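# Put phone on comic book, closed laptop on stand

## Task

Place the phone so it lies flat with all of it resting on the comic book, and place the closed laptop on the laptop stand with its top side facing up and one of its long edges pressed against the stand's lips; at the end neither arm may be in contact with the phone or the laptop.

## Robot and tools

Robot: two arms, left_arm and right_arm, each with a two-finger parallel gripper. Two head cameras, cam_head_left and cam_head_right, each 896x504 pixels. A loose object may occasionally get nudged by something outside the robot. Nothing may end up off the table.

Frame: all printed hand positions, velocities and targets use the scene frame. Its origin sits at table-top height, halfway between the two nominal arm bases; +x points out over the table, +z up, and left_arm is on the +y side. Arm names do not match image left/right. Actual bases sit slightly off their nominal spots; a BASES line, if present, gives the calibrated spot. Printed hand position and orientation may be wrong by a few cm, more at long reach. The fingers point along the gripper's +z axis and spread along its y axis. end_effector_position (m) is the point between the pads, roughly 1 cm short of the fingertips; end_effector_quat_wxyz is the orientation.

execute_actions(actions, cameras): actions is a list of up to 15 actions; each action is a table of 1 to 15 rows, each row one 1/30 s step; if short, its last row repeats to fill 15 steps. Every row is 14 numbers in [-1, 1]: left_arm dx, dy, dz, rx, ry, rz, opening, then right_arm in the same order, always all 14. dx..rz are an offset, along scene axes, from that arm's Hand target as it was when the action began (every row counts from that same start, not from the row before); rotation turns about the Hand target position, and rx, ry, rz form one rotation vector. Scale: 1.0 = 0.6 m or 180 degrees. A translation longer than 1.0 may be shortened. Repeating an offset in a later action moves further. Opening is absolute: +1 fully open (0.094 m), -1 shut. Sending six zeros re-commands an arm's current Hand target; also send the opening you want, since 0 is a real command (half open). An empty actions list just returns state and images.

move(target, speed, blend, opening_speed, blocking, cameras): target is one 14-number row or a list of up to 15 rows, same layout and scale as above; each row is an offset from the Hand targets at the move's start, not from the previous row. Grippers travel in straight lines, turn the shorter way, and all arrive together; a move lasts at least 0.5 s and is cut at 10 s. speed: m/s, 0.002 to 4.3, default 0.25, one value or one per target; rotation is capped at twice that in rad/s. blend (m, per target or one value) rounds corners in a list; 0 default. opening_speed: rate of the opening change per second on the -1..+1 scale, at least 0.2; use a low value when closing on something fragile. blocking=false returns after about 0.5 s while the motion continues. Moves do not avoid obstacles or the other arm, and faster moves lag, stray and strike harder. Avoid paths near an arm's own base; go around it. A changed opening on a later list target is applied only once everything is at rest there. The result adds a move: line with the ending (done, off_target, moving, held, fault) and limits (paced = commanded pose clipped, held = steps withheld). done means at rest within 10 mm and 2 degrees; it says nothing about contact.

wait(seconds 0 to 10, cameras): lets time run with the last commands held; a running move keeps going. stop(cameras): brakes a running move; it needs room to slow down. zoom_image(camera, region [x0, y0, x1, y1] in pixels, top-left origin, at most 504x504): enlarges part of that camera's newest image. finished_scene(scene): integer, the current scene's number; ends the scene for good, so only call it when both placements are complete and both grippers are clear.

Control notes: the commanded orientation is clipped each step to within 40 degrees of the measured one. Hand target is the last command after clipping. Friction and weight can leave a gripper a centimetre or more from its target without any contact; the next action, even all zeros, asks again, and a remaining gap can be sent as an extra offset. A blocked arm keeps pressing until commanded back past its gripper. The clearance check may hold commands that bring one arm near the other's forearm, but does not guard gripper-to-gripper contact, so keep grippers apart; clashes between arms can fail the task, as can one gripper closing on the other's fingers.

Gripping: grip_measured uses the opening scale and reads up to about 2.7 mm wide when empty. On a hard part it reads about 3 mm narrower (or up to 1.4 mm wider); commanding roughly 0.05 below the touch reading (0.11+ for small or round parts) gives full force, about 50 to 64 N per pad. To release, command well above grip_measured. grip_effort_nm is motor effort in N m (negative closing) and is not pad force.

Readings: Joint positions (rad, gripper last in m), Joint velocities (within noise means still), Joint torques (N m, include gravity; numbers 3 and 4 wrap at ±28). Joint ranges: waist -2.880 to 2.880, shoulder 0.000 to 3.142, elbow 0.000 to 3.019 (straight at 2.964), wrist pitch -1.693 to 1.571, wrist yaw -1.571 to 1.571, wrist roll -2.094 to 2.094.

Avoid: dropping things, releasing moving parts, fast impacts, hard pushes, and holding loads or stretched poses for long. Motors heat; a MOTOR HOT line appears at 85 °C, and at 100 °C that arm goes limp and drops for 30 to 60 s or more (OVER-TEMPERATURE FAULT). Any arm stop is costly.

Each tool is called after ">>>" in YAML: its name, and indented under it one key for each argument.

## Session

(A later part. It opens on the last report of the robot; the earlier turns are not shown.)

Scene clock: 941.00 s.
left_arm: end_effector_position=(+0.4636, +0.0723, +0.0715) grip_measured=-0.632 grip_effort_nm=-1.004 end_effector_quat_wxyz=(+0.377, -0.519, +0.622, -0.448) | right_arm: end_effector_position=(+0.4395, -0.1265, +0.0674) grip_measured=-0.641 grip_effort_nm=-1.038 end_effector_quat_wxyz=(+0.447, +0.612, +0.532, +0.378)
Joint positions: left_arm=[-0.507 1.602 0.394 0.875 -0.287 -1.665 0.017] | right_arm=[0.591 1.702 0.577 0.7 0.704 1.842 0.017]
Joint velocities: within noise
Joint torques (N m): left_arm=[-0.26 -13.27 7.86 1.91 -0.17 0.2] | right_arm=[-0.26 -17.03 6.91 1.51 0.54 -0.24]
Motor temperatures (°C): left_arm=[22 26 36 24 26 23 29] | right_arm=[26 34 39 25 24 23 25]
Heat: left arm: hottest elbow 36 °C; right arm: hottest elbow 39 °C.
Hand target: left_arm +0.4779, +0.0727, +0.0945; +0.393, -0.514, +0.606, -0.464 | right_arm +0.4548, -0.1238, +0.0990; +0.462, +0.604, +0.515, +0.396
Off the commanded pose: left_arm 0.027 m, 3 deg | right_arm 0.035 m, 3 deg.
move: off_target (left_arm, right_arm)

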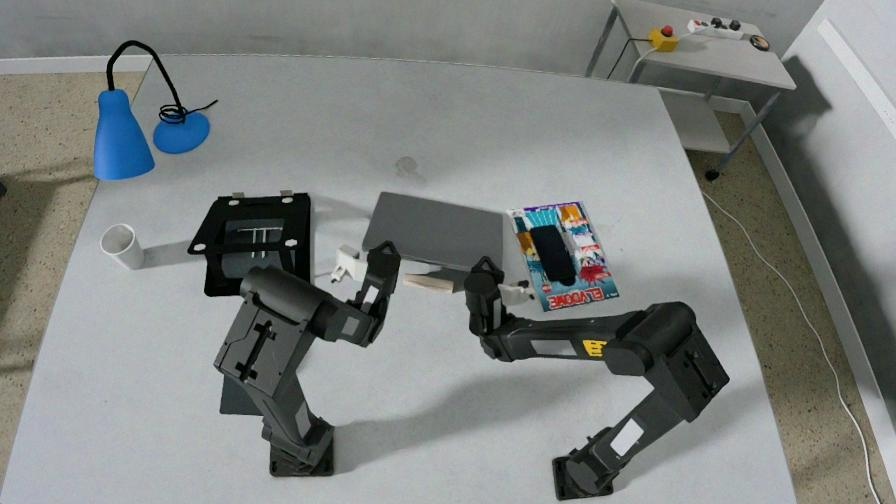

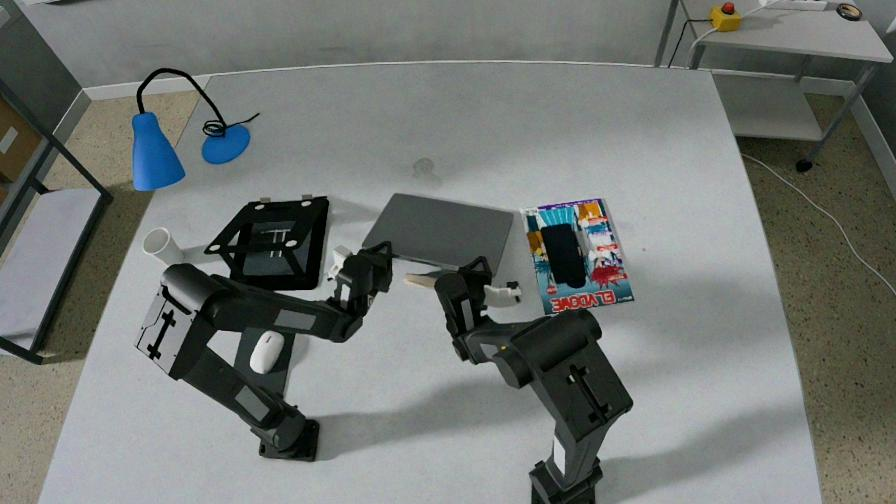

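>>> move:
  target: [0.0,0,0.15,0,0,0,-0.9, 0.0,0.0,0.15,0,0,0,-0.9]
  speed: 0.06

>>> zoom_image:
  camera: "cam_head_left"
  region: [340, 150, 540, 350]

>>> zoom_image:
  camera: "cam_head_right"
  region: [320, 150, 520, 350]

Scene clock: 982.00 s.
left_arm: end_effector_position=(+0.4408, +0.0780, +0.1153) grip_measured=-0.633 grip_effort_nm=-1.009 end_effector_quat_wxyz=(+0.341, -0.546, +0.637, -0.424) | right_arm: end_effector_position=(+0.4250, -0.1232, +0.1213) grip_measured=-0.650 grip_effort_nm=-1.033 end_effector_quat_wxyz=(+0.428, +0.612, +0.560, +0.359)
Joint positions: left_arm=[-0.515 1.289 0.4 0.453 -0.275 -1.728 0.017] | right_arm=[0.607 1.469 0.596 0.37 0.678 1.86 0.016]
Joint velocities: within noise
Joint torques (N m): left_arm=[-0.21 -12.98 16.09 2.65 -1.04 0.76] | right_arm=[-1.14 -17.44 11.63 1.7 1.57 -0.37]
Motor temperatures (°C): left_arm=[22 27 37 24 26 24 30] | right_arm=[26 37 38 25 25 24 27]
Heat: left arm: hottest elbow 37 °C; right arm: hottest elbow 38 °C.
Hand target: left_arm +0.4778, +0.0727, +0.1844; +0.392, -0.514, +0.606, -0.464 | right_arm +0.4549, -0.1236, +0.1891; +0.462, +0.604, +0.515, +0.396
Off the commanded pose: left_arm 0.079 m, 9 deg | right_arm 0.074 m, 8 deg.
move: off_target (left_arm, right_arm)

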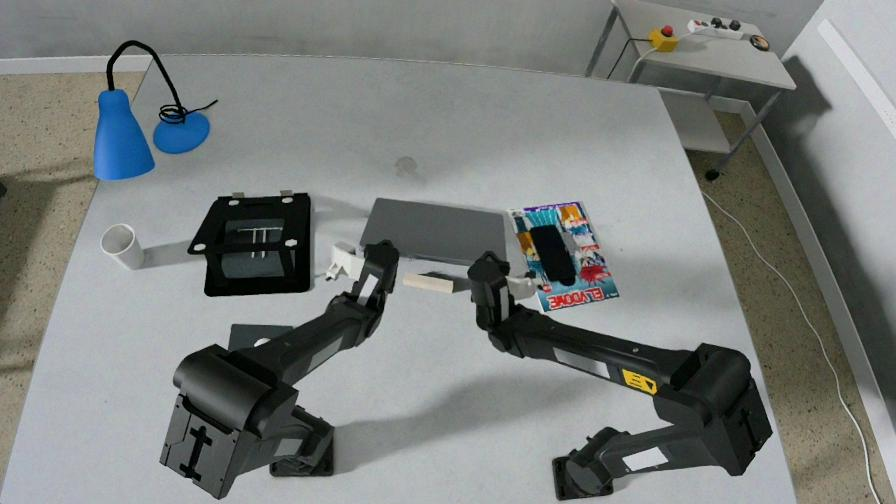

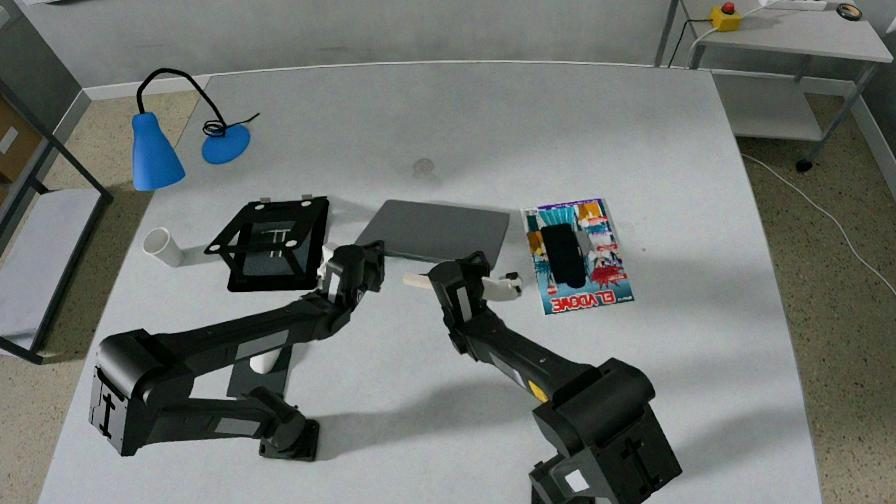

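Scaled by 2.520.

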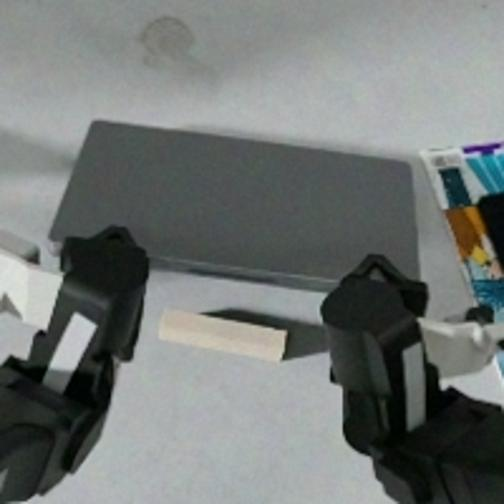

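Scaled by 2.520.

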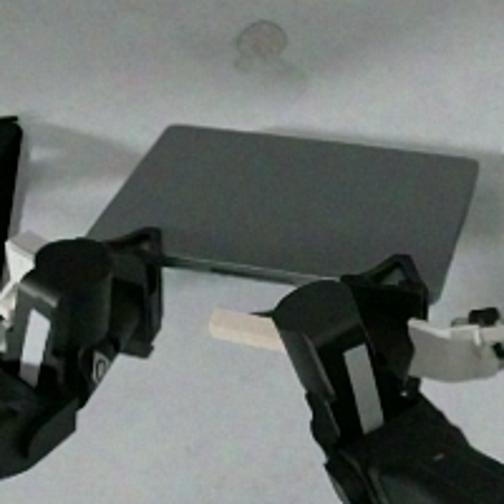

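>>> move:
  target: [0.0,0,0.2,0,-0.03,0,-0.95, 0.0,0.0,0.2,0,-0.03,0,-0.95]
  speed: 0.08

>>> zoom_image:
  camera: "cam_head_left"
  region: [340, 150, 540, 350]

>>> zoom_image:
  camera: "cam_head_right"
  region: [320, 150, 520, 350]

Scene clock: 987.10 s.
left_arm: end_effector_position=(+0.4435, +0.0775, +0.2087) grip_measured=-0.633 grip_effort_nm=-1.004 end_effector_quat_wxyz=(+0.363, -0.534, +0.623, -0.441) | right_arm: end_effector_position=(+0.4263, -0.1230, +0.2160) grip_measured=-0.651 grip_effort_nm=-1.043 end_effector_quat_wxyz=(+0.450, +0.600, +0.544, +0.377)
Joint positions: left_arm=[-0.523 1.052 0.508 0.171 -0.3 -1.706 0.017] | right_arm=[0.614 1.271 0.681 0.167 0.711 1.817 0.016]
Joint velocities: within noise
Joint torques (N m): left_arm=[-0.15 -10.64 21.55 2.76 -0.85 0.97] | right_arm=[-1.2 -16.73 15.83 1.91 1.26 -0.54]
Motor temperatures (°C): left_arm=[22 27 38 24 27 24 30] | right_arm=[26 37 39 25 26 24 27]
Heat: left arm: hottest elbow 38 °C; right arm: hottest elbow 39 °C.
Hand target: left_arm +0.4778, +0.0727, +0.3044; +0.421, -0.491, +0.587, -0.488 | right_arm +0.4548, -0.1236, +0.3091; +0.486, +0.584, +0.493, +0.424
Off the commanded pose: left_arm 0.102 m, 11 deg | right_arm 0.097 m, 9 deg.
move: off_target (left_arm, right_arm)

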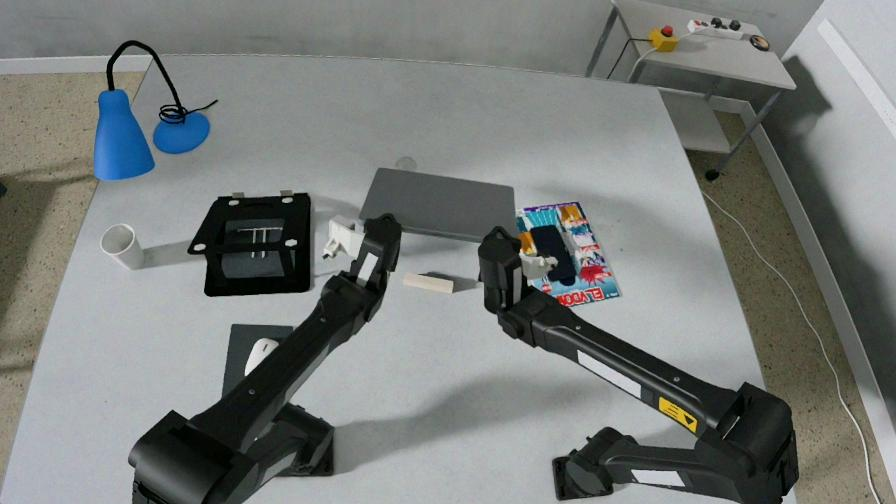

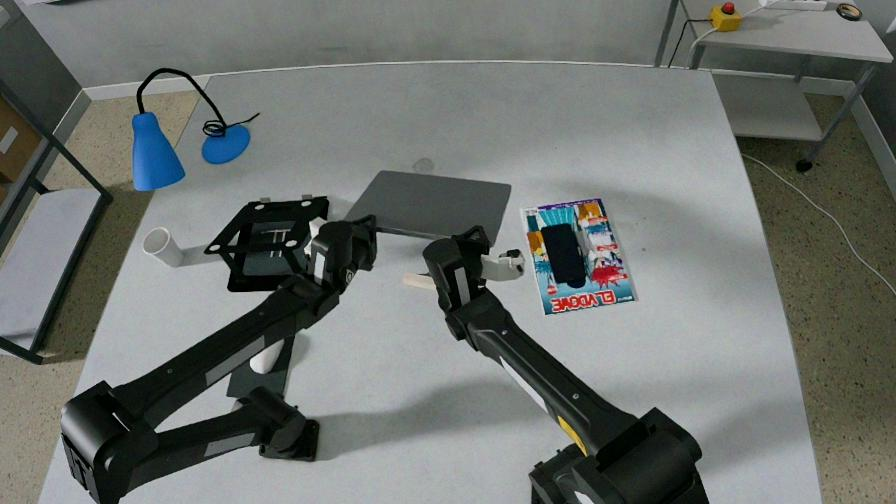

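Scaled by 2.520.

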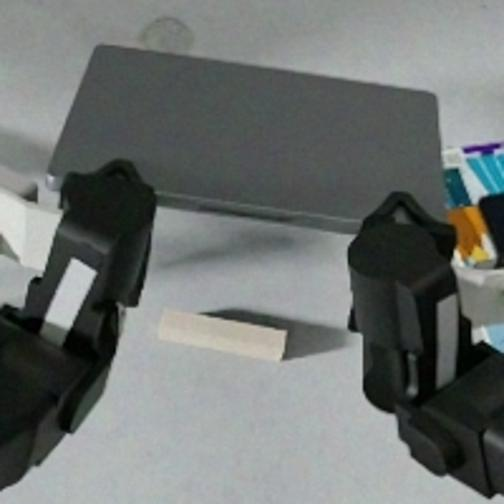

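Scaled by 2.520.

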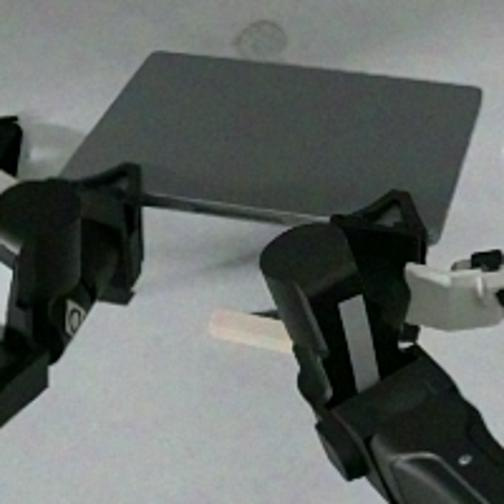

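>>> move:
  target:
    - [0.0,0,0.1,0,0.0,0,-0.95, 0.0,0.0,0.1,0,0,0,-0.95]
    - [-0.013,0.42,0.1,0,0.0,0.0728,-0.95, 0.08,0.413,0.1,0,0,0.0728,-0.95]
  speed: 0.1

>>> zoom_image:
  camera: "cam_head_left"
  region: [180, 130, 460, 330]

>>> zoom_image:
  camera: "cam_head_right"
  region: [180, 130, 460, 330]

Scene clock: 1000.33 s.
left_arm: end_effector_position=(+0.4553, +0.3118, +0.2814) grip_measured=-0.633 grip_effort_nm=-1.009 end_effector_quat_wxyz=(-0.409, +0.601, -0.555, +0.405) | right_arm: end_effector_position=(+0.4808, +0.1106, +0.2905) grip_measured=-0.651 grip_effort_nm=-1.043 end_effector_quat_wxyz=(+0.414, +0.534, +0.594, +0.437)
Joint positions: left_arm=[0.204 0.877 0.611 -0.084 0.177 -1.542 0.017] | right_arm=[0.863 1.622 1.249 -0.014 0.75 1.816 0.016]
Joint velocities: within noise
Joint torques (N m): left_arm=[-0.38 -9.29 20.31 3.51 0.22 0.33] | right_arm=[0.09 -20.01 17.1 1.92 1.08 -0.42]
Motor temperatures (°C): left_arm=[22 27 41 24 27 24 30] | right_arm=[26 36 45 25 26 24 27]
Heat: left arm: hottest elbow 41 °C; right arm: hottest elbow 45 °C.
Hand target: left_arm +0.4700, +0.3246, +0.3646; -0.474, +0.555, -0.527, +0.437 | right_arm +0.5030, +0.1240, +0.3690; +0.435, +0.524, +0.556, +0.476
Off the commanded pose: left_arm 0.085 m, 10 deg | right_arm 0.083 m, 7 deg.
move: off_target (left_arm, right_arm)

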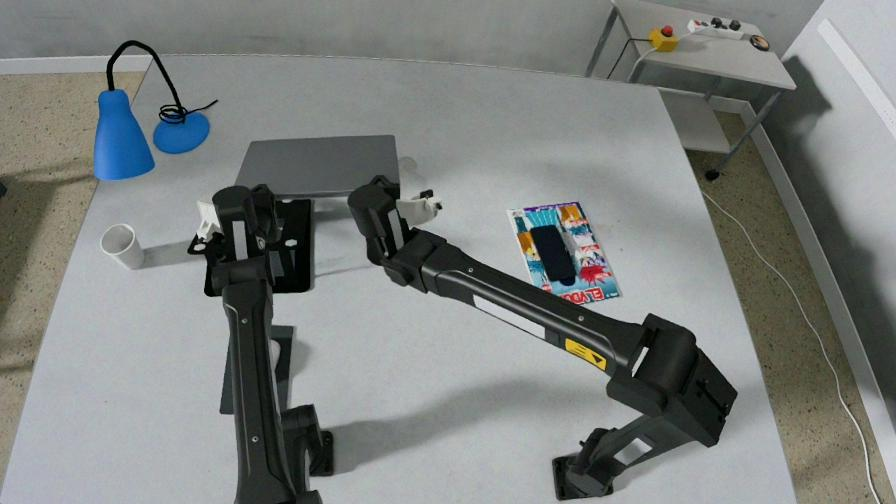

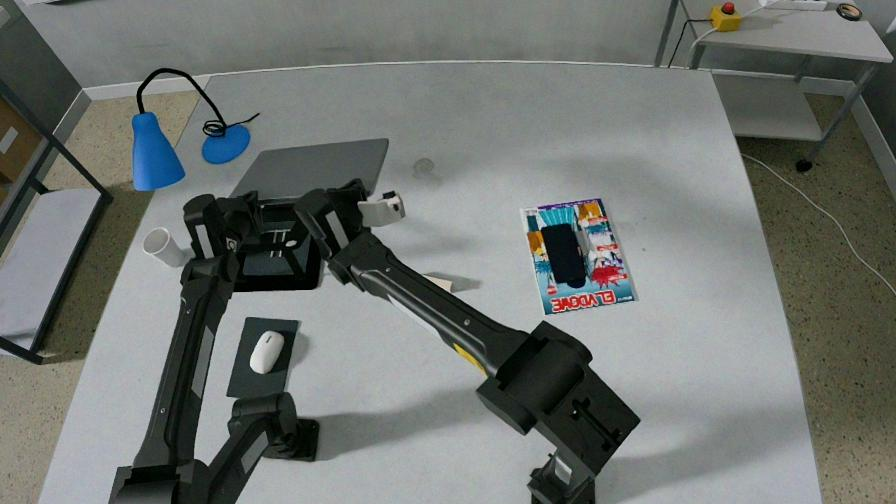

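Scaled by 1.800.

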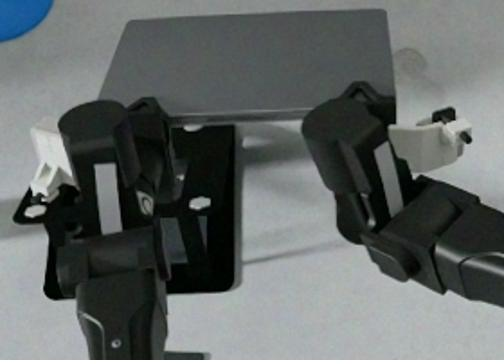

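Scaled by 1.800.

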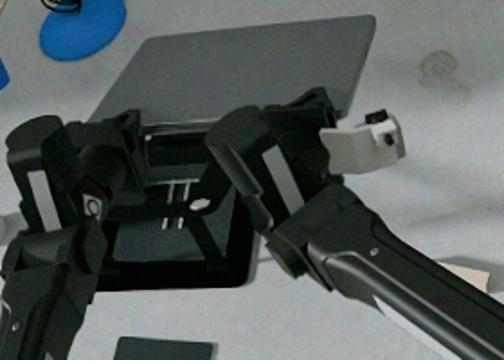

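>>> move:
  target: [0.0,0.25,0.0,0,0.0,0,-0.95, 0.0,0.25,0.0,0,0,0,-0.95]
  speed: 0.1

>>> zoom_image:
  camera: "cam_head_left"
  region: [100, 110, 380, 310]

>>> zoom_image:
  camera: "cam_head_right"
  region: [120, 110, 400, 310]

Scene clock: 1022.57 s.
left_arm: end_effector_position=(+0.4405, +0.4564, +0.2534) grip_measured=-0.633 grip_effort_nm=-1.009 end_effector_quat_wxyz=(-0.386, +0.634, -0.528, +0.413) | right_arm: end_effector_position=(+0.4757, +0.2579, +0.2863) grip_measured=-0.650 grip_effort_nm=-1.033 end_effector_quat_wxyz=(+0.429, +0.507, +0.617, +0.422)
Joint positions: left_arm=[0.658 1.083 0.681 -0.045 0.58 -1.438 0.017] | right_arm=[1.014 1.913 1.651 -0.184 0.879 1.818 0.016]
Joint velocities: within noise
Joint torques (N m): left_arm=[-1.14 -12.81 23.76 3.36 1.3 0.12] | right_arm=[-0.44 -24.18 18.81 2.28 1.37 0.03]
Motor temperatures (°C): left_arm=[22 26 49 24 27 24 30] | right_arm=[26 36 56 25 27 24 27]
Heat: left arm: hottest elbow 49 °C; right arm: hottest elbow 56 °C.
Hand target: left_arm +0.4699, +0.4748, +0.3643; -0.473, +0.555, -0.527, +0.437 | right_arm +0.5028, +0.2742, +0.3691; +0.434, +0.524, +0.556, +0.477
Off the commanded pose: left_arm 0.116 m, 14 deg | right_arm 0.089 m, 10 deg.
move: off_target (left_arm, right_arm)

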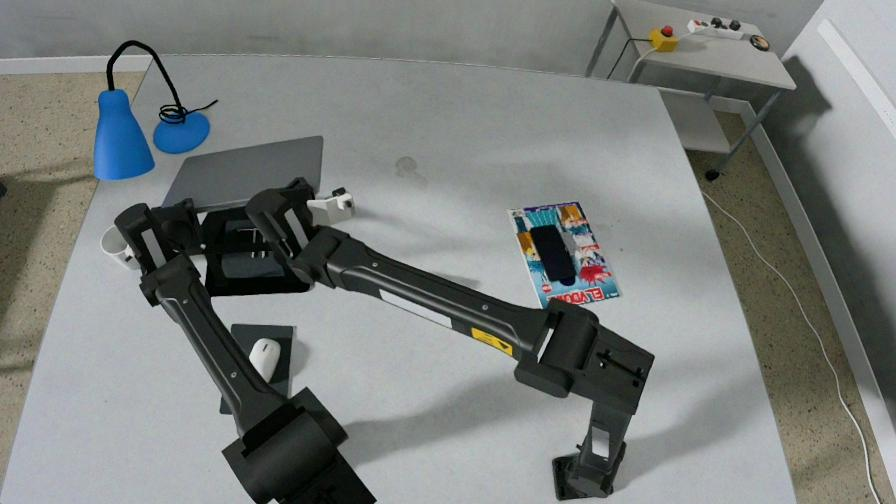

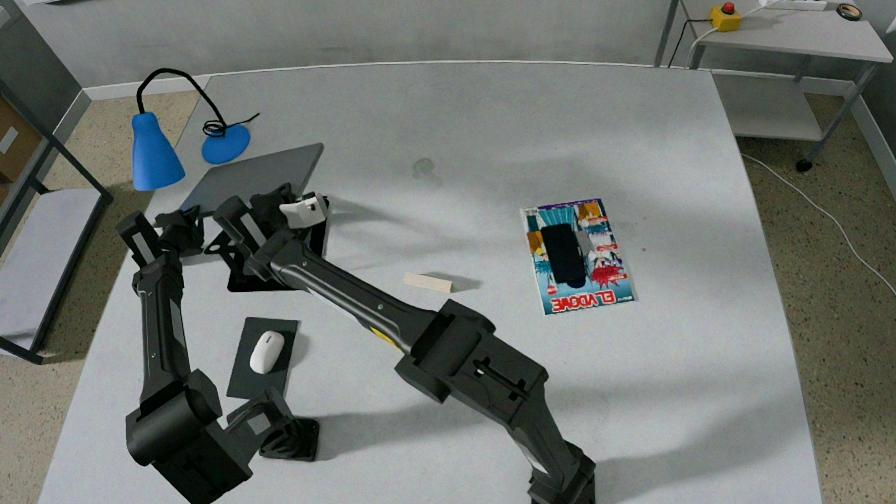

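Scaled by 1.800.

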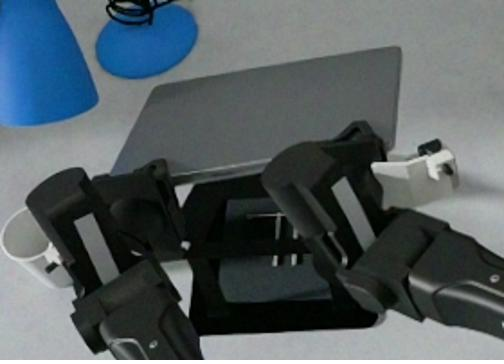

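Scaled by 1.800.

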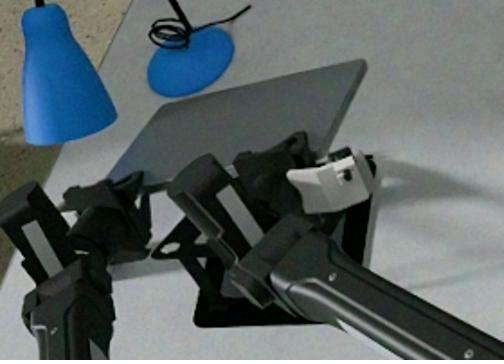

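>>> execute_actions:
  actions: []

Scene clock: 1032.83 s.
left_arm: end_effector_position=(+0.4405, +0.4564, +0.2534) grip_measured=-0.633 grip_effort_nm=-1.009 end_effector_quat_wxyz=(-0.386, +0.634, -0.528, +0.413) | right_arm: end_effector_position=(+0.4757, +0.2579, +0.2863) grip_measured=-0.650 grip_effort_nm=-1.033 end_effector_quat_wxyz=(+0.429, +0.507, +0.617, +0.422)
Joint positions: left_arm=[0.658 1.083 0.681 -0.045 0.58 -1.438 0.017] | right_arm=[1.014 1.913 1.651 -0.184 0.879 1.818 0.016]
Joint velocities: within noise
Joint torques (N m): left_arm=[-1.32 -11.93 23.75 3.56 1.33 0.15] | right_arm=[-0.38 -24.06 18.77 2.26 1.37 0.02]
Motor temperatures (°C): left_arm=[22 27 49 24 28 24 30] | right_arm=[26 38 55 25 27 24 28]
Heat: left arm: hottest elbow 49 °C; right arm: hottest elbow 55 °C.
Hand target: left_arm +0.4699, +0.4748, +0.3643; -0.473, +0.555, -0.527, +0.437 | right_arm +0.5028, +0.2742, +0.3691; +0.434, +0.524, +0.556, +0.477
Tool commands: left_gripper/opening=-0.95 right_gripper/opening=-0.95
Off the commanded pose: left_arm 0.116 m, 14 deg | right_arm 0.089 m, 10 deg.

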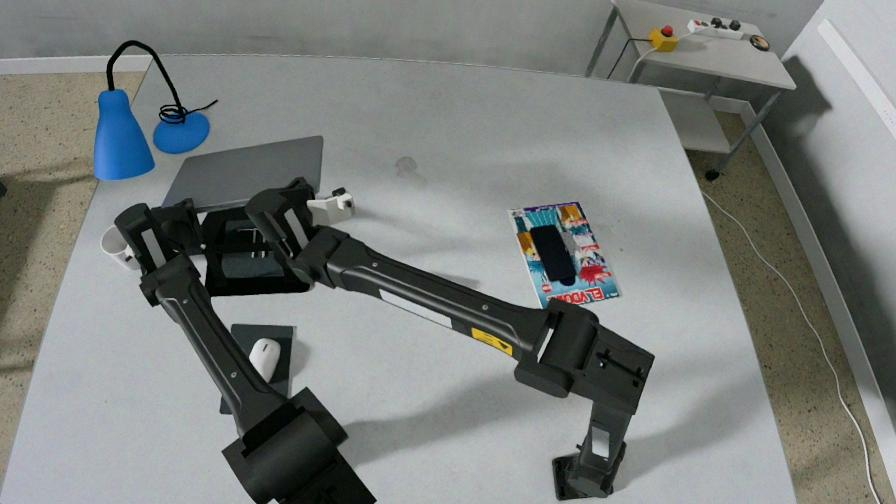

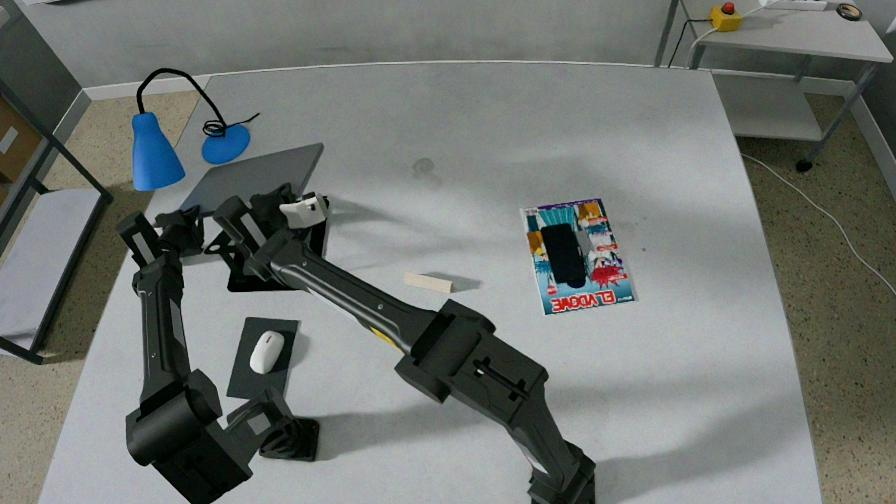

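>>> move:
  target: [0.023,0.092,0.05,0,0,-0.036,-0.95,-0.023,0.092,0,0,0,-0.036,-0.95]
  speed: 0.08

Scene clock: 1042.33 s.
left_arm: end_effector_position=(+0.4646, +0.5187, +0.2846) grip_measured=-0.633 grip_effort_nm=-1.009 end_effector_quat_wxyz=(-0.379, +0.593, -0.553, +0.446) | right_arm: end_effector_position=(+0.4742, +0.3164, +0.3137) grip_measured=-0.648 grip_effort_nm=-1.033 end_effector_quat_wxyz=(+0.463, +0.536, +0.572, +0.413)
Joint positions: left_arm=[0.78 1.259 0.884 -0.091 0.799 -1.341 0.017] | right_arm=[1.076 2.088 1.987 -0.384 1.054 1.911 0.017]
Joint velocities: within noise
Joint torques (N m): left_arm=[-1.9 -15.27 23.86 2.24 1.72 -0.09] | right_arm=[0.03 -25.64 17.72 1.77 1.29 0.09]
Motor temperatures (°C): left_arm=[22 27 50 24 29 24 30] | right_arm=[26 39 56 25 28 24 28]
Heat: left arm: hottest elbow 50 °C; right arm: hottest elbow 56 °C.
Hand target: left_arm +0.4837, +0.5299, +0.3945; -0.448, +0.524, -0.557, +0.463 | right_arm +0.4892, +0.3292, +0.3689; +0.461, +0.555, +0.526, +0.451
Off the commanded pose: left_arm 0.112 m, 11 deg | right_arm 0.059 m, 7 deg.
move: off_target (left_arm, right_arm)

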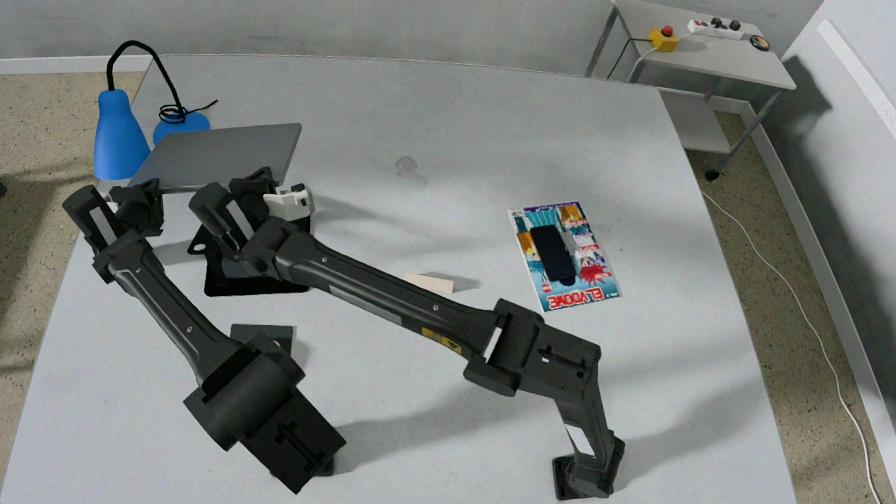

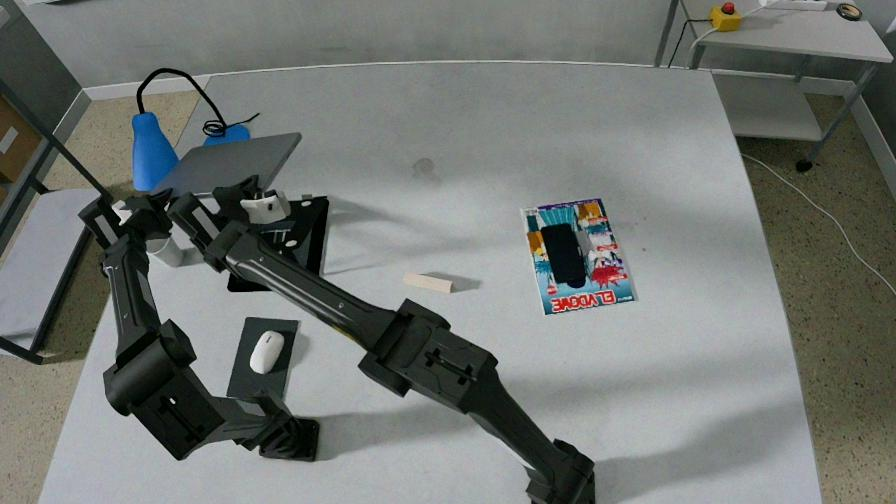

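>>> zoom_image:
  camera: "cam_head_right"
  region: [120, 100, 370, 310]

>>> zoom_image:
  camera: "cam_head_left"
  region: [100, 100, 350, 310]

Scaled by 2.016.

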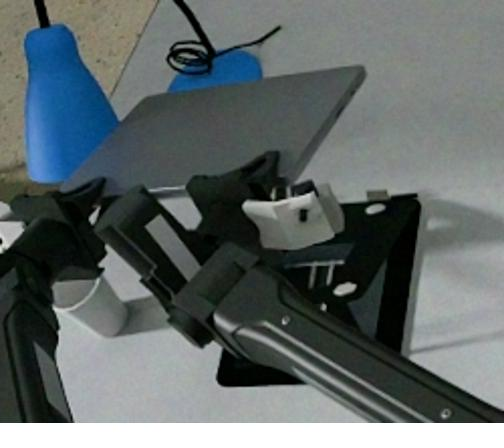

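Scaled by 2.016.

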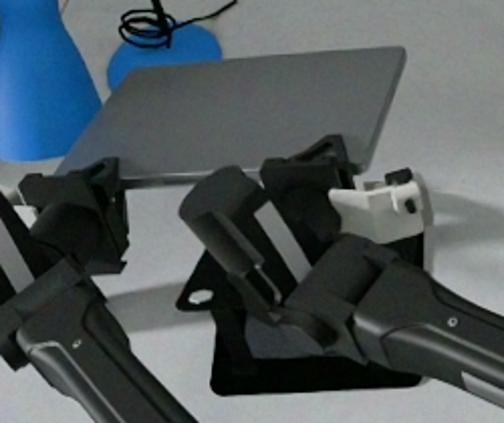

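>>> move:
  target: [-0.05,0.022,-0.08,0,0,0,-0.95,-0.05,0.022,-0.115,0,0,0,-0.95]
  speed: 0.06

>>> zoom_image:
  camera: "cam_head_left"
  region: [100, 100, 350, 310]

>>> zoom_image:
  camera: "cam_head_right"
  region: [120, 100, 370, 310]

Scene clock: 1062.77 s.
left_arm: end_effector_position=(+0.4527, +0.5419, +0.2822) grip_measured=-0.633 grip_effort_nm=-1.009 end_effector_quat_wxyz=(-0.403, +0.565, -0.564, +0.447) | right_arm: end_effector_position=(+0.4557, +0.3386, +0.2956) grip_measured=-0.648 grip_effort_nm=-1.038 end_effector_quat_wxyz=(+0.456, +0.550, +0.544, +0.439)
Joint positions: left_arm=[0.847 1.293 0.884 -0.035 0.876 -1.272 0.017] | right_arm=[1.115 2.128 1.988 -0.313 1.103 1.967 0.017]
Joint velocities: within noise
Joint torques (N m): left_arm=[-0.5 -16.62 15.35 3.49 1.59 -0.39] | right_arm=[0.5 -25.82 10.65 2.59 1.1 0.01]
Motor temperatures (°C): left_arm=[22 27 51 24 32 24 30] | right_arm=[26 40 57 25 28 24 28]
Heat: left arm: hottest elbow 51 °C; right arm: hottest elbow 57 °C.
Hand target: left_arm +0.4537, +0.5430, +0.3465; -0.448, +0.524, -0.557, +0.463 | right_arm +0.4590, +0.3426, +0.3003; +0.461, +0.555, +0.526, +0.451
Off the commanded pose: left_arm 0.064 m, 7 deg | right_arm 0.007 m, 3 deg.
move: off_target (left_arm, right_arm)

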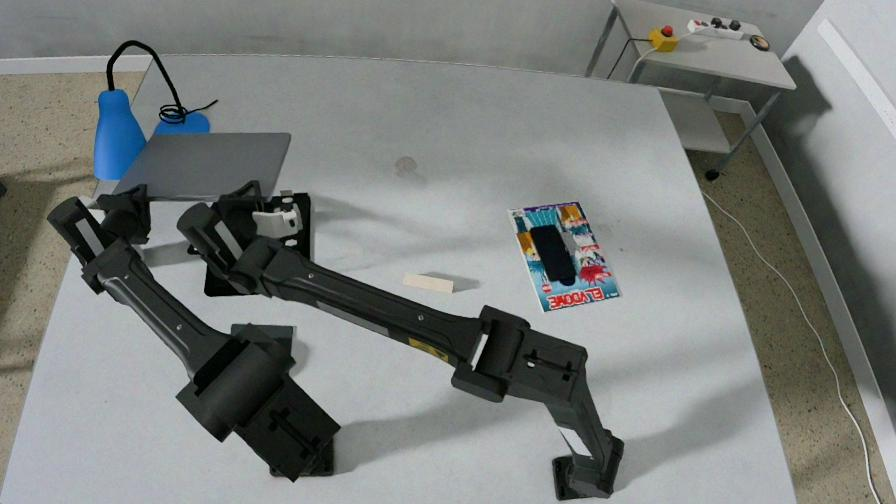

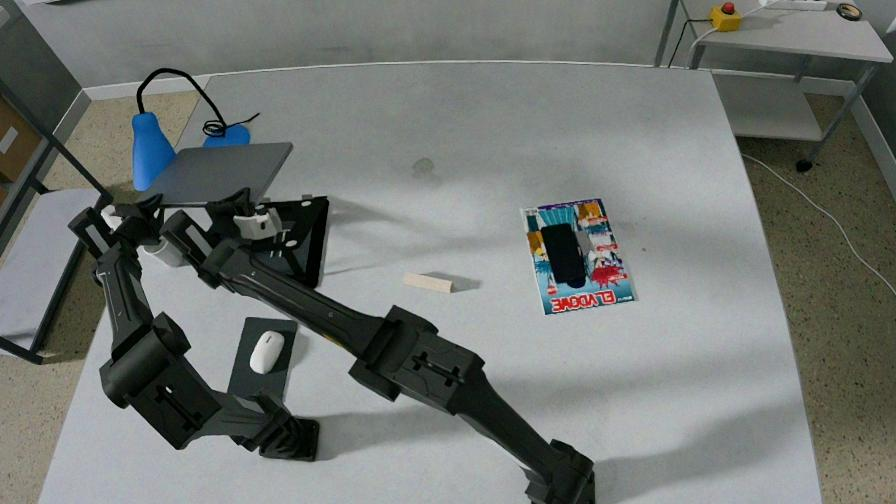

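Scaled by 2.016.

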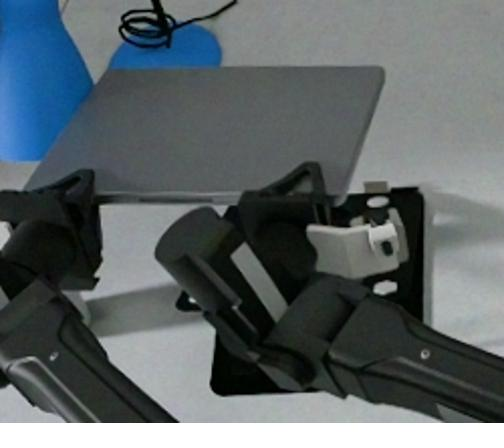

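Scaled by 2.016.

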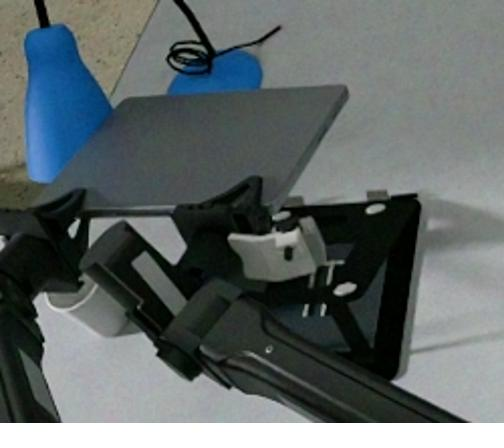

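>>> move:
  target: [-0.06,-0.025,-0.10,0,0,0.017,-0.95,-0.04,-0.025,-0.10,0,0,0.017,-0.95]
  speed: 0.06

>>> zoom_image:
  camera: "cam_head_left"
  region: [100, 100, 350, 310]

>>> zoom_image:
  camera: "cam_head_right"
  region: [120, 100, 370, 310]

Scene clock: 1073.47 s.
left_arm: end_effector_position=(+0.4187, +0.5332, +0.2160) grip_measured=-0.633 grip_effort_nm=-1.009 end_effector_quat_wxyz=(-0.415, +0.578, -0.557, +0.427) | right_arm: end_effector_position=(+0.4333, +0.3309, +0.2205) grip_measured=-0.647 grip_effort_nm=-1.038 end_effector_quat_wxyz=(+0.438, +0.544, +0.552, +0.455)
Joint positions: left_arm=[0.886 1.293 0.697 0.137 0.856 -1.246 0.017] | right_arm=[1.133 2.112 1.755 -0.078 1.071 1.97 0.017]
Joint velocities: within noise
Joint torques (N m): left_arm=[-1.08 -19.14 12.59 3.1 1.73 -0.68] | right_arm=[0.44 -27.75 8.79 2.44 1.03 -0.27]
Motor temperatures (°C): left_arm=[22 27 50 24 32 24 30] | right_arm=[26 42 55 25 28 24 28]
Heat: left arm: hottest elbow 50 °C; right arm: hottest elbow 55 °C.
Hand target: left_arm +0.4178, +0.5280, +0.2865; -0.460, +0.539, -0.543, +0.450 | right_arm +0.4351, +0.3275, +0.2401; +0.449, +0.541, +0.540, +0.463
Off the commanded pose: left_arm 0.071 m, 8 deg | right_arm 0.020 m, 2 deg.
move: off_target (left_arm, right_arm)

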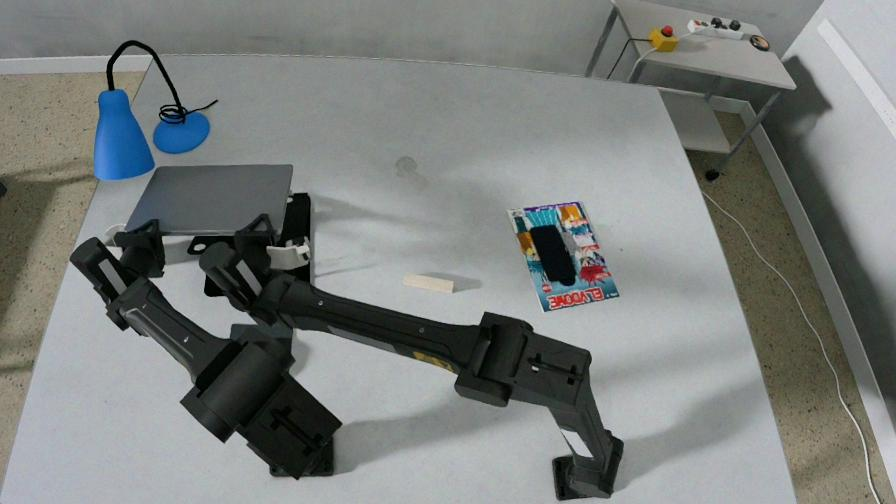

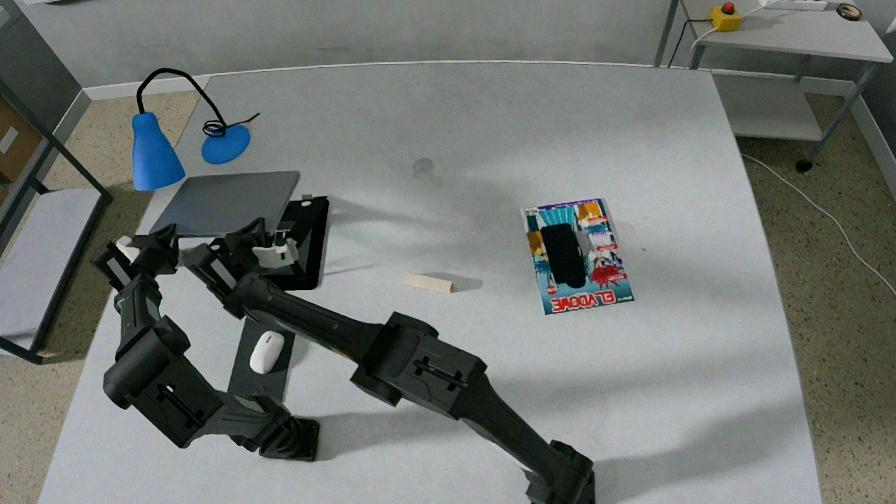

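Scaled by 2.016.

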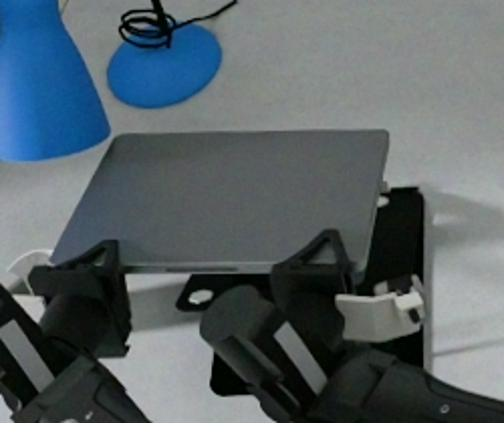

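Scaled by 2.016.

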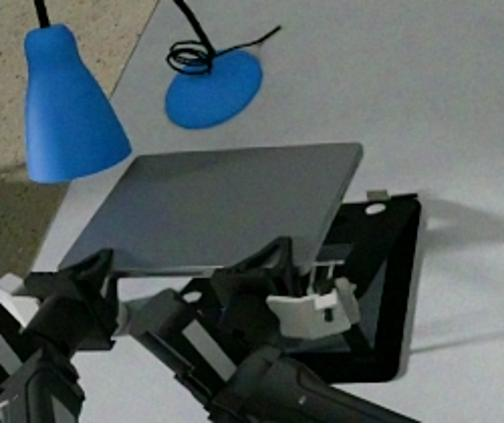

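>>> move:
  target: [0,-0.058,-0.06,0,0,0.01,-0.95,0.01,-0.058,-0.06,0,0,0.01,-0.95]
  speed: 0.06

>>> zoom_image:
  camera: "cam_head_left"
  region: [100, 100, 350, 310]

>>> zoom_image:
  camera: "cam_head_right"
  region: [120, 100, 370, 310]

Scene clock: 1080.13 s.
left_arm: end_effector_position=(+0.4068, +0.5039, +0.1840) grip_measured=-0.633 grip_effort_nm=-1.013 end_effector_quat_wxyz=(-0.427, +0.588, -0.551, +0.410) | right_arm: end_effector_position=(+0.4298, +0.3029, +0.1831) grip_measured=-0.646 grip_effort_nm=-1.043 end_effector_quat_wxyz=(+0.424, +0.536, +0.560, +0.468)
Joint positions: left_arm=[0.844 1.258 0.56 0.268 0.772 -1.274 0.017] | right_arm=[1.115 2.072 1.572 0.105 1.014 1.939 0.017]
Joint velocities: within noise
Joint torques (N m): left_arm=[-3.6 -17.32 12.05 3.56 1.3 -0.84] | right_arm=[-0.79 -26.34 8.24 2.3 0.88 -0.46]
Motor temperatures (°C): left_arm=[22 28 50 24 32 24 30] | right_arm=[26 41 54 25 28 24 28]
Heat: left arm: hottest elbow 50 °C; right arm: hottest elbow 54 °C.
Hand target: left_arm +0.4177, +0.4932, +0.2504; -0.467, +0.547, -0.535, +0.443 | right_arm +0.4411, +0.2927, +0.2039; +0.441, +0.532, +0.549, +0.470
Off the commanded pose: left_arm 0.068 m, 8 deg | right_arm 0.026 m, 2 deg.
move: off_target (left_arm, right_arm)

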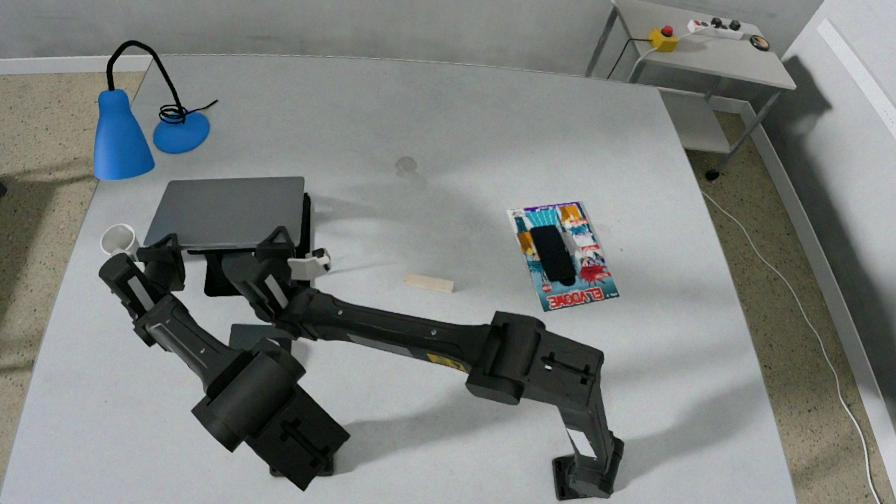

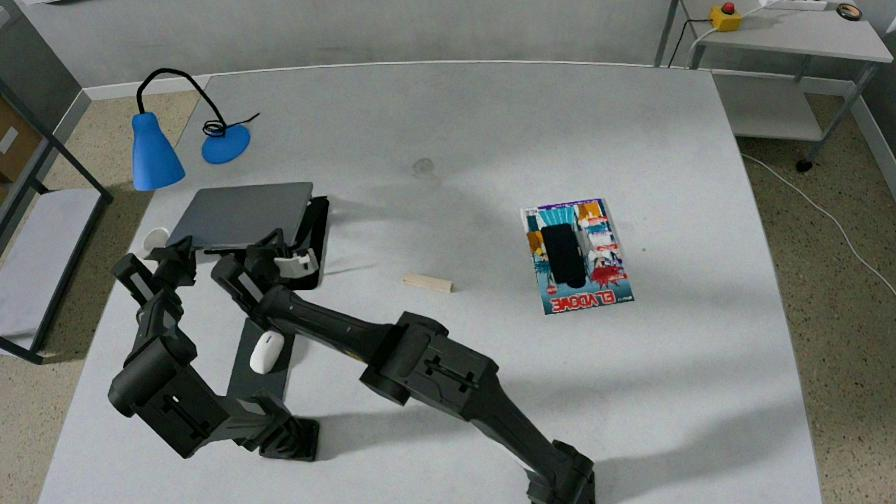

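Scaled by 2.016.

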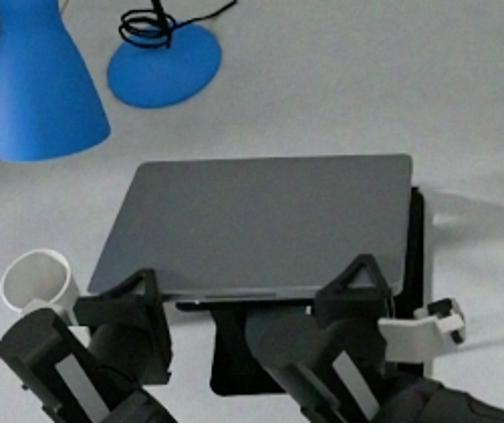

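Scaled by 2.016.

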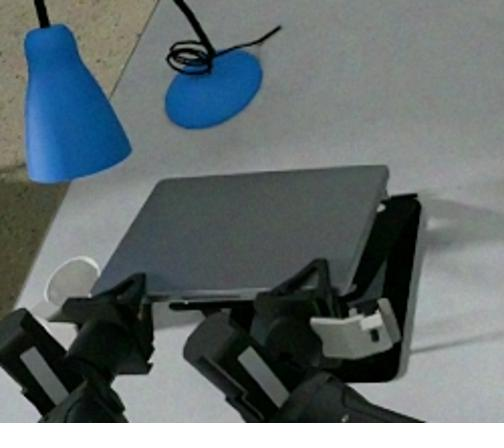

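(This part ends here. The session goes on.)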